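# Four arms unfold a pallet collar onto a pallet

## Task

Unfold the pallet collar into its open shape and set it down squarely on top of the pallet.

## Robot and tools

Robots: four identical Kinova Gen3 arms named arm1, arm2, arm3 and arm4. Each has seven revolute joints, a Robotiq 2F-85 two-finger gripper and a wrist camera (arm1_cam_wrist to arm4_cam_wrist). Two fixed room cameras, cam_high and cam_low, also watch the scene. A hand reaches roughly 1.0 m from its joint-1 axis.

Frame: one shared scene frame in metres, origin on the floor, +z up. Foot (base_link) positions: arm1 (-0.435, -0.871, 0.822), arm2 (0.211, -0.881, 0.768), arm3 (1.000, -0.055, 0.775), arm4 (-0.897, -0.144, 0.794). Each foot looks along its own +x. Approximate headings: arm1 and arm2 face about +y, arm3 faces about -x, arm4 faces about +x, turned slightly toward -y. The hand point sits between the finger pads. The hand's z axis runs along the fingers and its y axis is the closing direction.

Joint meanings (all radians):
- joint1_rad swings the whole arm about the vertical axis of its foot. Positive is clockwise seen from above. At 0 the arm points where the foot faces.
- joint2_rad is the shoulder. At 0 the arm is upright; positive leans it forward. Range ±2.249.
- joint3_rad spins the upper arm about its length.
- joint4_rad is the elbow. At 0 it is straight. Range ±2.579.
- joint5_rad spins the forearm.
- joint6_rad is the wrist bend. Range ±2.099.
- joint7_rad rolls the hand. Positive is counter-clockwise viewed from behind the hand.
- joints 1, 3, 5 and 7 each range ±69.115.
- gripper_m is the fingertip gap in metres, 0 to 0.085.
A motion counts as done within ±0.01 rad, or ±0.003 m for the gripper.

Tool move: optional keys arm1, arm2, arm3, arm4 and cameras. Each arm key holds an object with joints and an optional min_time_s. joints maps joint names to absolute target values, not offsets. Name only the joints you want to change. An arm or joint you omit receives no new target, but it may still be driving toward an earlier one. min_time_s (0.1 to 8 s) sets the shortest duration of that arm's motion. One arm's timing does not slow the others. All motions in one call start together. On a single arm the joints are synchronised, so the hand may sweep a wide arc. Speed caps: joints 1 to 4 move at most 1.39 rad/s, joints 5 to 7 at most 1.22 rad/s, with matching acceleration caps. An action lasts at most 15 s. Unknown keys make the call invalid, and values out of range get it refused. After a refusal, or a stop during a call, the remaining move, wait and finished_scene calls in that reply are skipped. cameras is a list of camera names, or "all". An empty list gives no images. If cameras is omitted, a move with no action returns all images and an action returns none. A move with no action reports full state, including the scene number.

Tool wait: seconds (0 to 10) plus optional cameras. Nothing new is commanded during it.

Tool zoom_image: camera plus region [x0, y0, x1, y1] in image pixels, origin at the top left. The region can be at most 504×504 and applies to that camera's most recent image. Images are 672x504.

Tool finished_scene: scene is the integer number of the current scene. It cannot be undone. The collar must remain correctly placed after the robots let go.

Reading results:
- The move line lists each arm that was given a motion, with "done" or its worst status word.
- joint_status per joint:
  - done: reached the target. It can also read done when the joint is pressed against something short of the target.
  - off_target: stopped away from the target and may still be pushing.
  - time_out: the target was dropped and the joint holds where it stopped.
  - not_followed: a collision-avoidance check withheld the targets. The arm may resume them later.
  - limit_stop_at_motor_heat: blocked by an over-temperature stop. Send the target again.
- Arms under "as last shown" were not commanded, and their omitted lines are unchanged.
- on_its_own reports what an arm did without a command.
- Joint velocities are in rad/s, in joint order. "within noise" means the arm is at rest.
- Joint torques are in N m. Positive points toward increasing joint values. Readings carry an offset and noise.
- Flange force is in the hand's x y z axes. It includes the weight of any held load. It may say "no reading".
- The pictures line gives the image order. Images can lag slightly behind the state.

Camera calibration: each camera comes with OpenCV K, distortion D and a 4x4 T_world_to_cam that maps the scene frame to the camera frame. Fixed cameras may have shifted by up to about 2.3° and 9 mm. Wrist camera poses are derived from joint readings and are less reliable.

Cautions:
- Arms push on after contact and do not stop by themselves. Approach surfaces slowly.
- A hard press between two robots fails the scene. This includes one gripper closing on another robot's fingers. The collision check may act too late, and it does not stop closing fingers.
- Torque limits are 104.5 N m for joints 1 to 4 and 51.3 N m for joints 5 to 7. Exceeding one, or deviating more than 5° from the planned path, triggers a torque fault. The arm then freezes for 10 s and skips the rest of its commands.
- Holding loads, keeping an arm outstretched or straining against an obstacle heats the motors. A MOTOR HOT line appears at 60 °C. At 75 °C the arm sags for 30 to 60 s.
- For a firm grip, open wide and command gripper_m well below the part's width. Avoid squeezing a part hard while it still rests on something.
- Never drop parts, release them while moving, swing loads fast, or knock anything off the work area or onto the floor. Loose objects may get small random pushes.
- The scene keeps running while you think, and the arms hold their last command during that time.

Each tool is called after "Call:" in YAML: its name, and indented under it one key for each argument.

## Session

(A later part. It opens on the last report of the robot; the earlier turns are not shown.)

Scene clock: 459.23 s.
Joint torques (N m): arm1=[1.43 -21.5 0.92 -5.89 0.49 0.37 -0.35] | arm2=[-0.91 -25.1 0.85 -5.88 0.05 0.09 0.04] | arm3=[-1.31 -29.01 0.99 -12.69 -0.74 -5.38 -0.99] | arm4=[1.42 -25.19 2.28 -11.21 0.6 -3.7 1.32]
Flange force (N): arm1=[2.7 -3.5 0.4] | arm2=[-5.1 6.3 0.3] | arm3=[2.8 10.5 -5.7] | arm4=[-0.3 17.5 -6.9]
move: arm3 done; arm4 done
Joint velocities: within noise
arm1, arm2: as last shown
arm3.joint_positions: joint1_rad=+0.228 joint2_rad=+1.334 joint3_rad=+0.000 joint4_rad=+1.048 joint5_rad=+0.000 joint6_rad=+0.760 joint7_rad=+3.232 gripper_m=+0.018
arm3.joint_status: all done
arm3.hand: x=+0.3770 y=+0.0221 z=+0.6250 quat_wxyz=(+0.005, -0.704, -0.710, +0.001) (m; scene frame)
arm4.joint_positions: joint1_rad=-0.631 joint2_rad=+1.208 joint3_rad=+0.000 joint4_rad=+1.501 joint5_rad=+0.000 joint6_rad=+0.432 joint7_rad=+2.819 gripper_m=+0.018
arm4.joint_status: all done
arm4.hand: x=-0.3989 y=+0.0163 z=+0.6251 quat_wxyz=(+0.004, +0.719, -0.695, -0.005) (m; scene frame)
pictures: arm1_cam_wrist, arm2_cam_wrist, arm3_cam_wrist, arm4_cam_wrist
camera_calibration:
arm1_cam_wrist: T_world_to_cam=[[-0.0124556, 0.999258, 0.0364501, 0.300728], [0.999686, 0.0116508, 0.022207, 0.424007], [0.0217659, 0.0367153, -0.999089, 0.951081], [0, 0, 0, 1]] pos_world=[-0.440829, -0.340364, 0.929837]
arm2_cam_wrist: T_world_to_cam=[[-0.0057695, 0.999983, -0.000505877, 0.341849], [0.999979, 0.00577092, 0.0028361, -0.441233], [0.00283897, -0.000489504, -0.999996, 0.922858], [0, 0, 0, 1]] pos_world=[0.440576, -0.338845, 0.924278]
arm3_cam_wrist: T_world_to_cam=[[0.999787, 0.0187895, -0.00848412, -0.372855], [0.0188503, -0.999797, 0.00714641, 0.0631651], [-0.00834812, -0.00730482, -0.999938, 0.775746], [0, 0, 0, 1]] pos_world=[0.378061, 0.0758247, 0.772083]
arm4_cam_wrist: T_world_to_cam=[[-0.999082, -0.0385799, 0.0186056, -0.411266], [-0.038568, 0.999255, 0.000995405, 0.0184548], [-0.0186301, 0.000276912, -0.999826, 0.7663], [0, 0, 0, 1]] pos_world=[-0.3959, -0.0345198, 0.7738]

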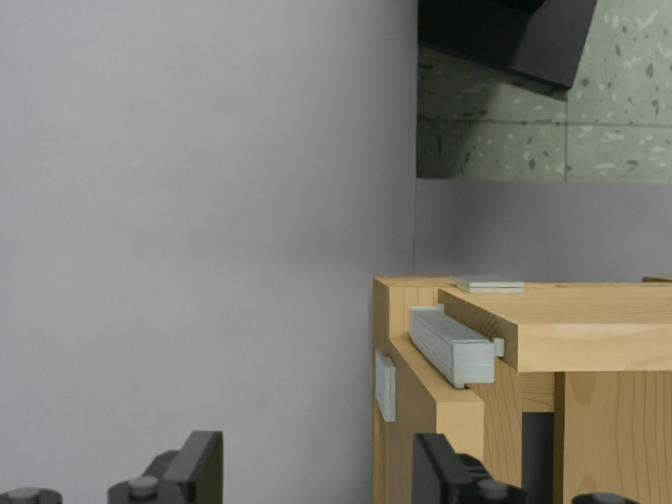

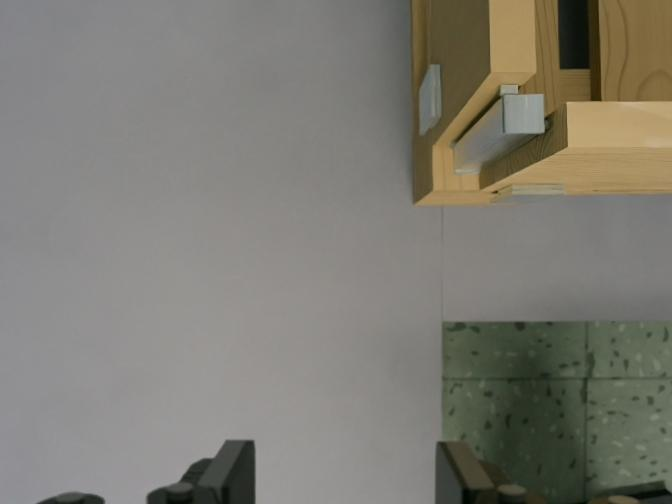

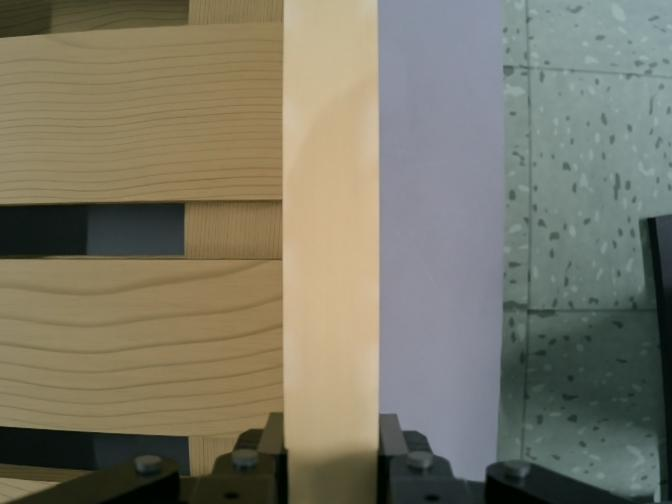

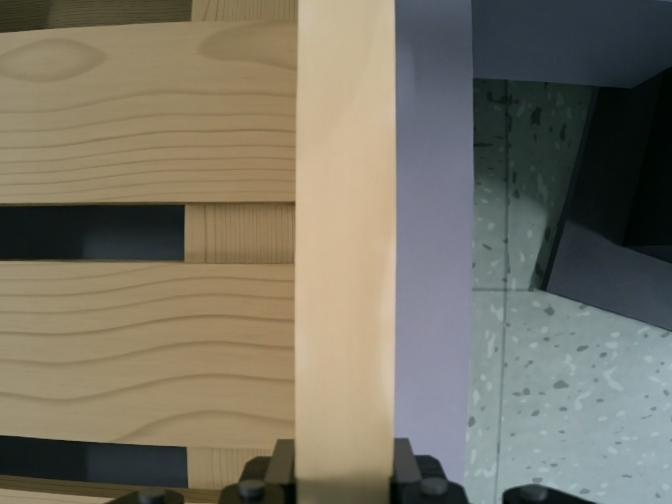

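Call:
move:
  arm3: {"joints": {"gripper_m": 0.05}, "min_time_s": 1.2}
  arm4: {"joints": {"gripper_m": 0.05}, "min_time_s": 1.2}

Call:
move:
  arm3: {"joints": {"joint1_rad": 0.22847, "joint2_rad": 1.15996, "joint4_rad": 1.10961, "joint6_rad": 0.87202, "joint7_rad": 3.23317}, "min_time_s": 1.5}
  arm4: {"joints": {"joint1_rad": -0.63243, "joint2_rad": 1.00842, "joint4_rad": 1.56933, "joint6_rad": 0.56384, "joint7_rad": 2.81817}, "min_time_s": 1.5}
  cameras: ["all"]

Call:
zoom_image:
  camera: "arm1_cam_wrist"
  region: [360, 260, 560, 460]

Call:
zoom_image:
  camera: "arm2_cam_wrist"
  region: [400, 30, 600, 230]

Call:
zoom_image:
  camera: "cam_low"
  region: [80, 200, 340, 400]

Call:
zoom_image:
  camera: "cam_low"
  region: [460, 200, 600, 360]

Scene clock: 465.63 s.
Joint torques (N m): arm1=[1.38 -21.49 1 -5.88 0.5 0.35 -0.36] | arm2=[-0.98 -25.05 0.93 -5.91 0.05 0.06 0.07] | arm3=[0.42 -23.58 1.76 -5.26 -0.18 -0.3 -0.25] | arm4=[1.55 -22.02 2.51 -3.47 -0.15 0.73 0.27]
Flange force (N): arm1=[2.6 -3.4 0.4] | arm2=[-5.1 6.1 0.2] | arm3=[0.4 -2.0 -3.8] | arm4=[-2.5 3.0 -0.7]
move: arm3 done; arm4 done
Joint velocities: within noise
arm1.joint_positions: joint1_rad=-0.077 joint2_rad=+0.969 joint3_rad=+0.000 joint4_rad=+1.540 joint5_rad=+0.000 joint6_rad=+0.632 joint7_rad=+0.047 gripper_m=+0.045
arm1.joint_status: not commanded
arm1.hand: x=-0.3847 y=-0.3396 z=+0.7817 quat_wxyz=(+0.001, +0.000, -1.000, -0.002) (m; scene frame)
arm2.joint_positions: joint1_rad=+0.499 joint2_rad=+1.010 joint3_rad=+0.000 joint4_rad=+1.190 joint5_rad=+0.000 joint6_rad=+0.941 joint7_rad=+0.443 gripper_m=+0.045
arm2.joint_status: not commanded
arm2.hand: x=+0.4958 y=-0.3398 z=+0.7803 quat_wxyz=(+0.000, +0.000, -1.000, +0.000) (m; scene frame)
arm3.joint_positions: joint1_rad=+0.228 joint2_rad=+1.334 joint3_rad=+0.000 joint4_rad=+1.048 joint5_rad=+0.000 joint6_rad=+0.760 joint7_rad=+3.232 gripper_m=+0.050
arm3.joint_status: all done
arm3.hand: x=+0.3770 y=+0.0222 z=+0.6250 quat_wxyz=(+0.005, -0.704, -0.710, +0.001) (m; scene frame)
arm4.joint_positions: joint1_rad=-0.631 joint2_rad=+1.209 joint3_rad=+0.000 joint4_rad=+1.501 joint5_rad=+0.000 joint6_rad=+0.432 joint7_rad=+2.819 gripper_m=+0.050
arm4.joint_status: all done
arm4.hand: x=-0.3990 y=+0.0163 z=+0.6250 quat_wxyz=(+0.004, +0.719, -0.695, -0.005) (m; scene frame)
pictures: none

Scene clock: 467.47 s.
Joint torques (N m): arm1=[1.41 -21.5 0.97 -5.9 0.49 0.37 -0.37] | arm2=[-0.93 -25.07 0.96 -5.89 0.05 0.05 0.04] | arm3=[0.44 -23.13 1.72 -5.94 -0.19 -0.3 -0.25] | arm4=[1.5 -21.28 2.43 -4.5 -0.13 0.7 0.25]
Flange force (N): arm1=[2.7 -3.5 0.4] | arm2=[-5.1 6.3 0.2] | arm3=[0.3 -1.4 -4.1] | arm4=[-2.5 2.9 -0.4]
move: arm3 done; arm4 done
Joint velocities: within noise
arm1, arm2: as last shown
arm3.joint_positions: joint1_rad=+0.228 joint2_rad=+1.160 joint3_rad=+0.000 joint4_rad=+1.110 joint5_rad=+0.000 joint6_rad=+0.872 joint7_rad=+3.233 gripper_m=+0.050
arm3.joint_status: all done
arm3.hand: x=+0.3770 y=+0.0221 z=+0.7200 quat_wxyz=(+0.005, -0.704, -0.710, +0.001) (m; scene frame)
arm4.joint_positions: joint1_rad=-0.632 joint2_rad=+1.008 joint3_rad=+0.000 joint4_rad=+1.569 joint5_rad=+0.000 joint6_rad=+0.564 joint7_rad=+2.818 gripper_m=+0.050
arm4.joint_status: all done
arm4.hand: x=-0.3988 y=+0.0163 z=+0.7201 quat_wxyz=(+0.004, +0.719, -0.695, -0.005) (m; scene frame)
pictures: arm1_cam_wrist, arm2_cam_wrist, arm3_cam_wrist, arm4_cam_wrist, cam_high, cam_low
camera_calibration:
arm1_cam_wrist: T_world_to_cam=[[-0.0124556, 0.999258, 0.0364501, 0.300728], [0.999686, 0.0116508, 0.022207, 0.424007], [0.0217659, 0.0367153, -0.999089, 0.951081], [0, 0, 0, 1]] pos_world=[-0.440829, -0.340364, 0.929837]
arm2_cam_wrist: T_world_to_cam=[[-0.0057695, 0.999983, -0.000505877, 0.341849], [0.999979, 0.00577092, 0.0028361, -0.441233], [0.00283897, -0.000489504, -0.999996, 0.922858], [0, 0, 0, 1]] pos_world=[0.440576, -0.338845, 0.924278]
arm3_cam_wrist: T_world_to_cam=[[0.999789, 0.0186896, -0.00848304, -0.372041], [0.0187504, -0.999799, 0.00714714, 0.0624235], [-0.00834776, -0.00730469, -0.999938, 0.870739], [0, 0, 0, 1]] pos_world=[0.378061, 0.0757247, 0.867083]
arm4_cam_wrist: T_world_to_cam=[[-0.999082, -0.0385799, 0.0186056, -0.412933], [-0.038568, 0.999255, 0.000995405, 0.0183641], [-0.0186301, 0.000276912, -0.999826, 0.861285], [0, 0, 0, 1]] pos_world=[-0.3958, -0.0345198, 0.8688]

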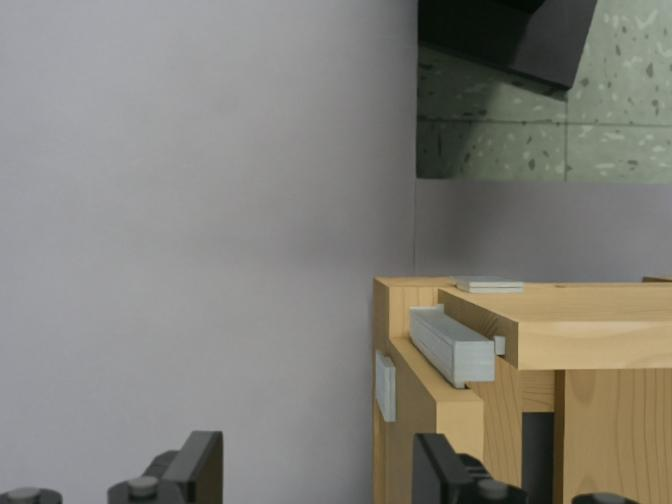

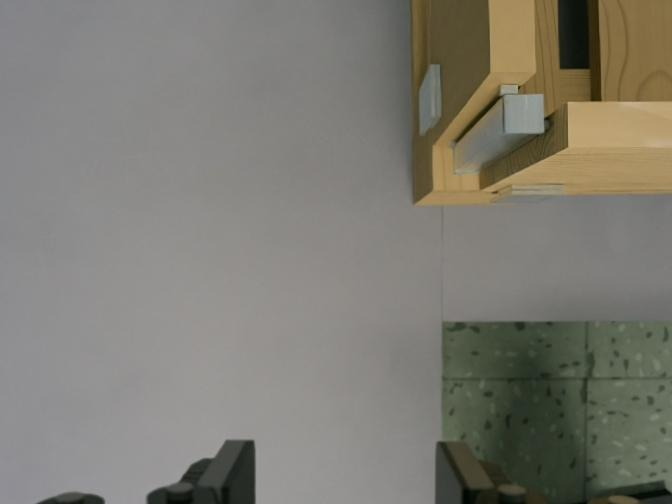

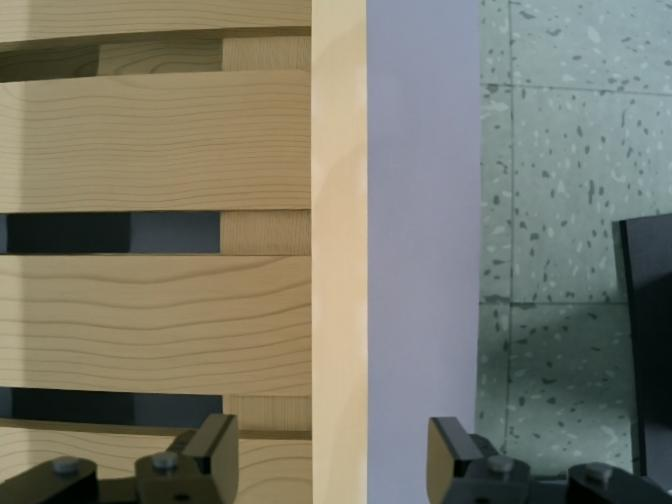

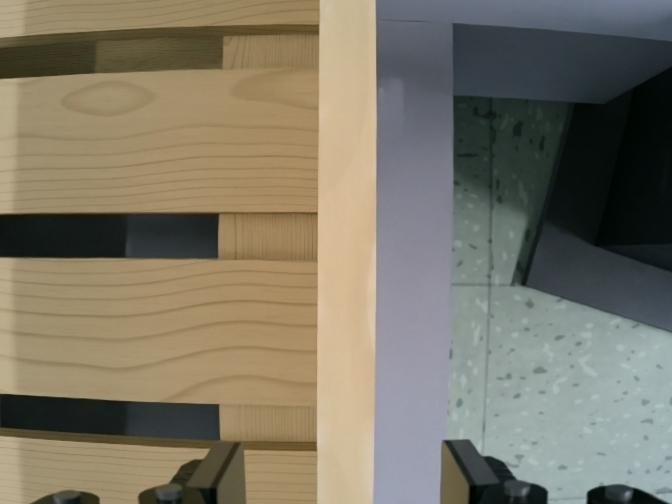

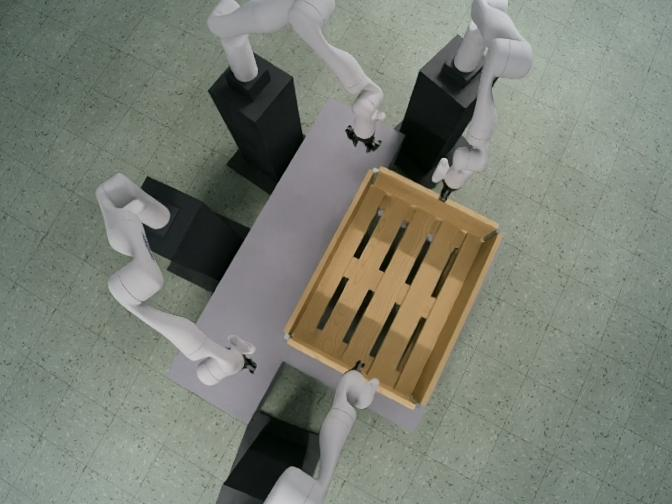

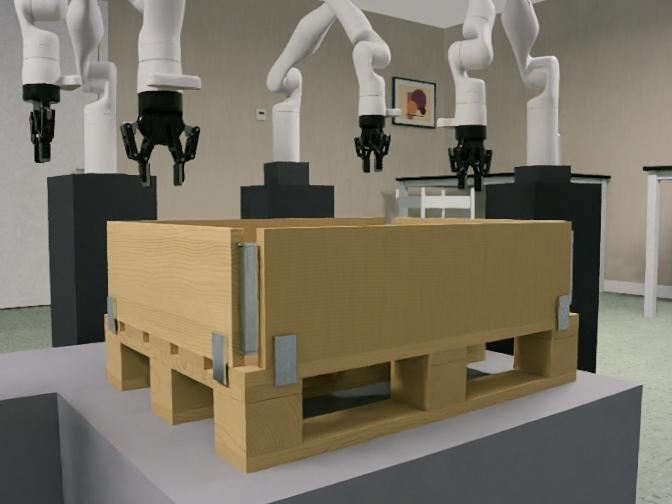

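Scaled by 2.520.

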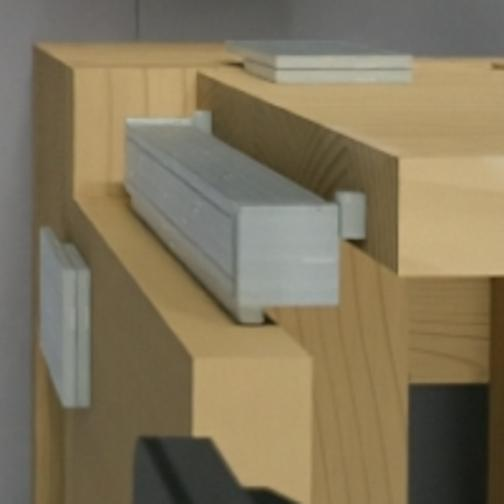

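Scaled by 2.520.

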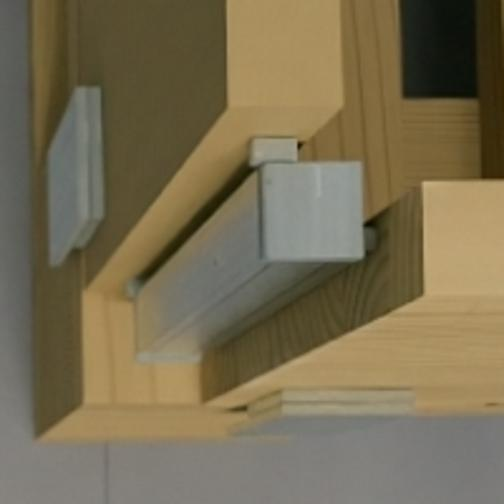

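Scaled by 1.938 from the camera's 672x504 image, which has a finer 960x720 frame.

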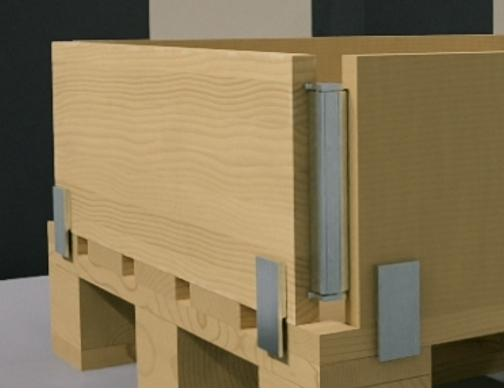

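Scaled by 3.150 from the camera's 672x504 image, which has a finer 960x720 frame.

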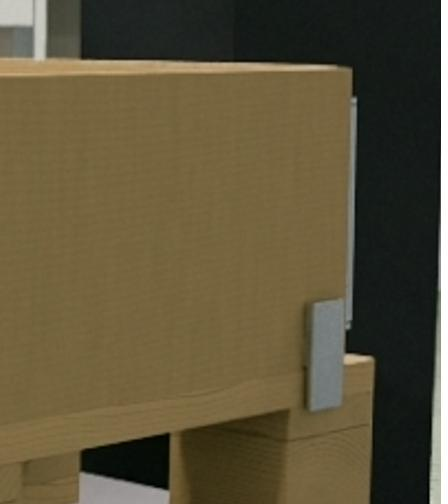

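Call:
finished_scene:
  scene: 1

The scene is finished: the task was done.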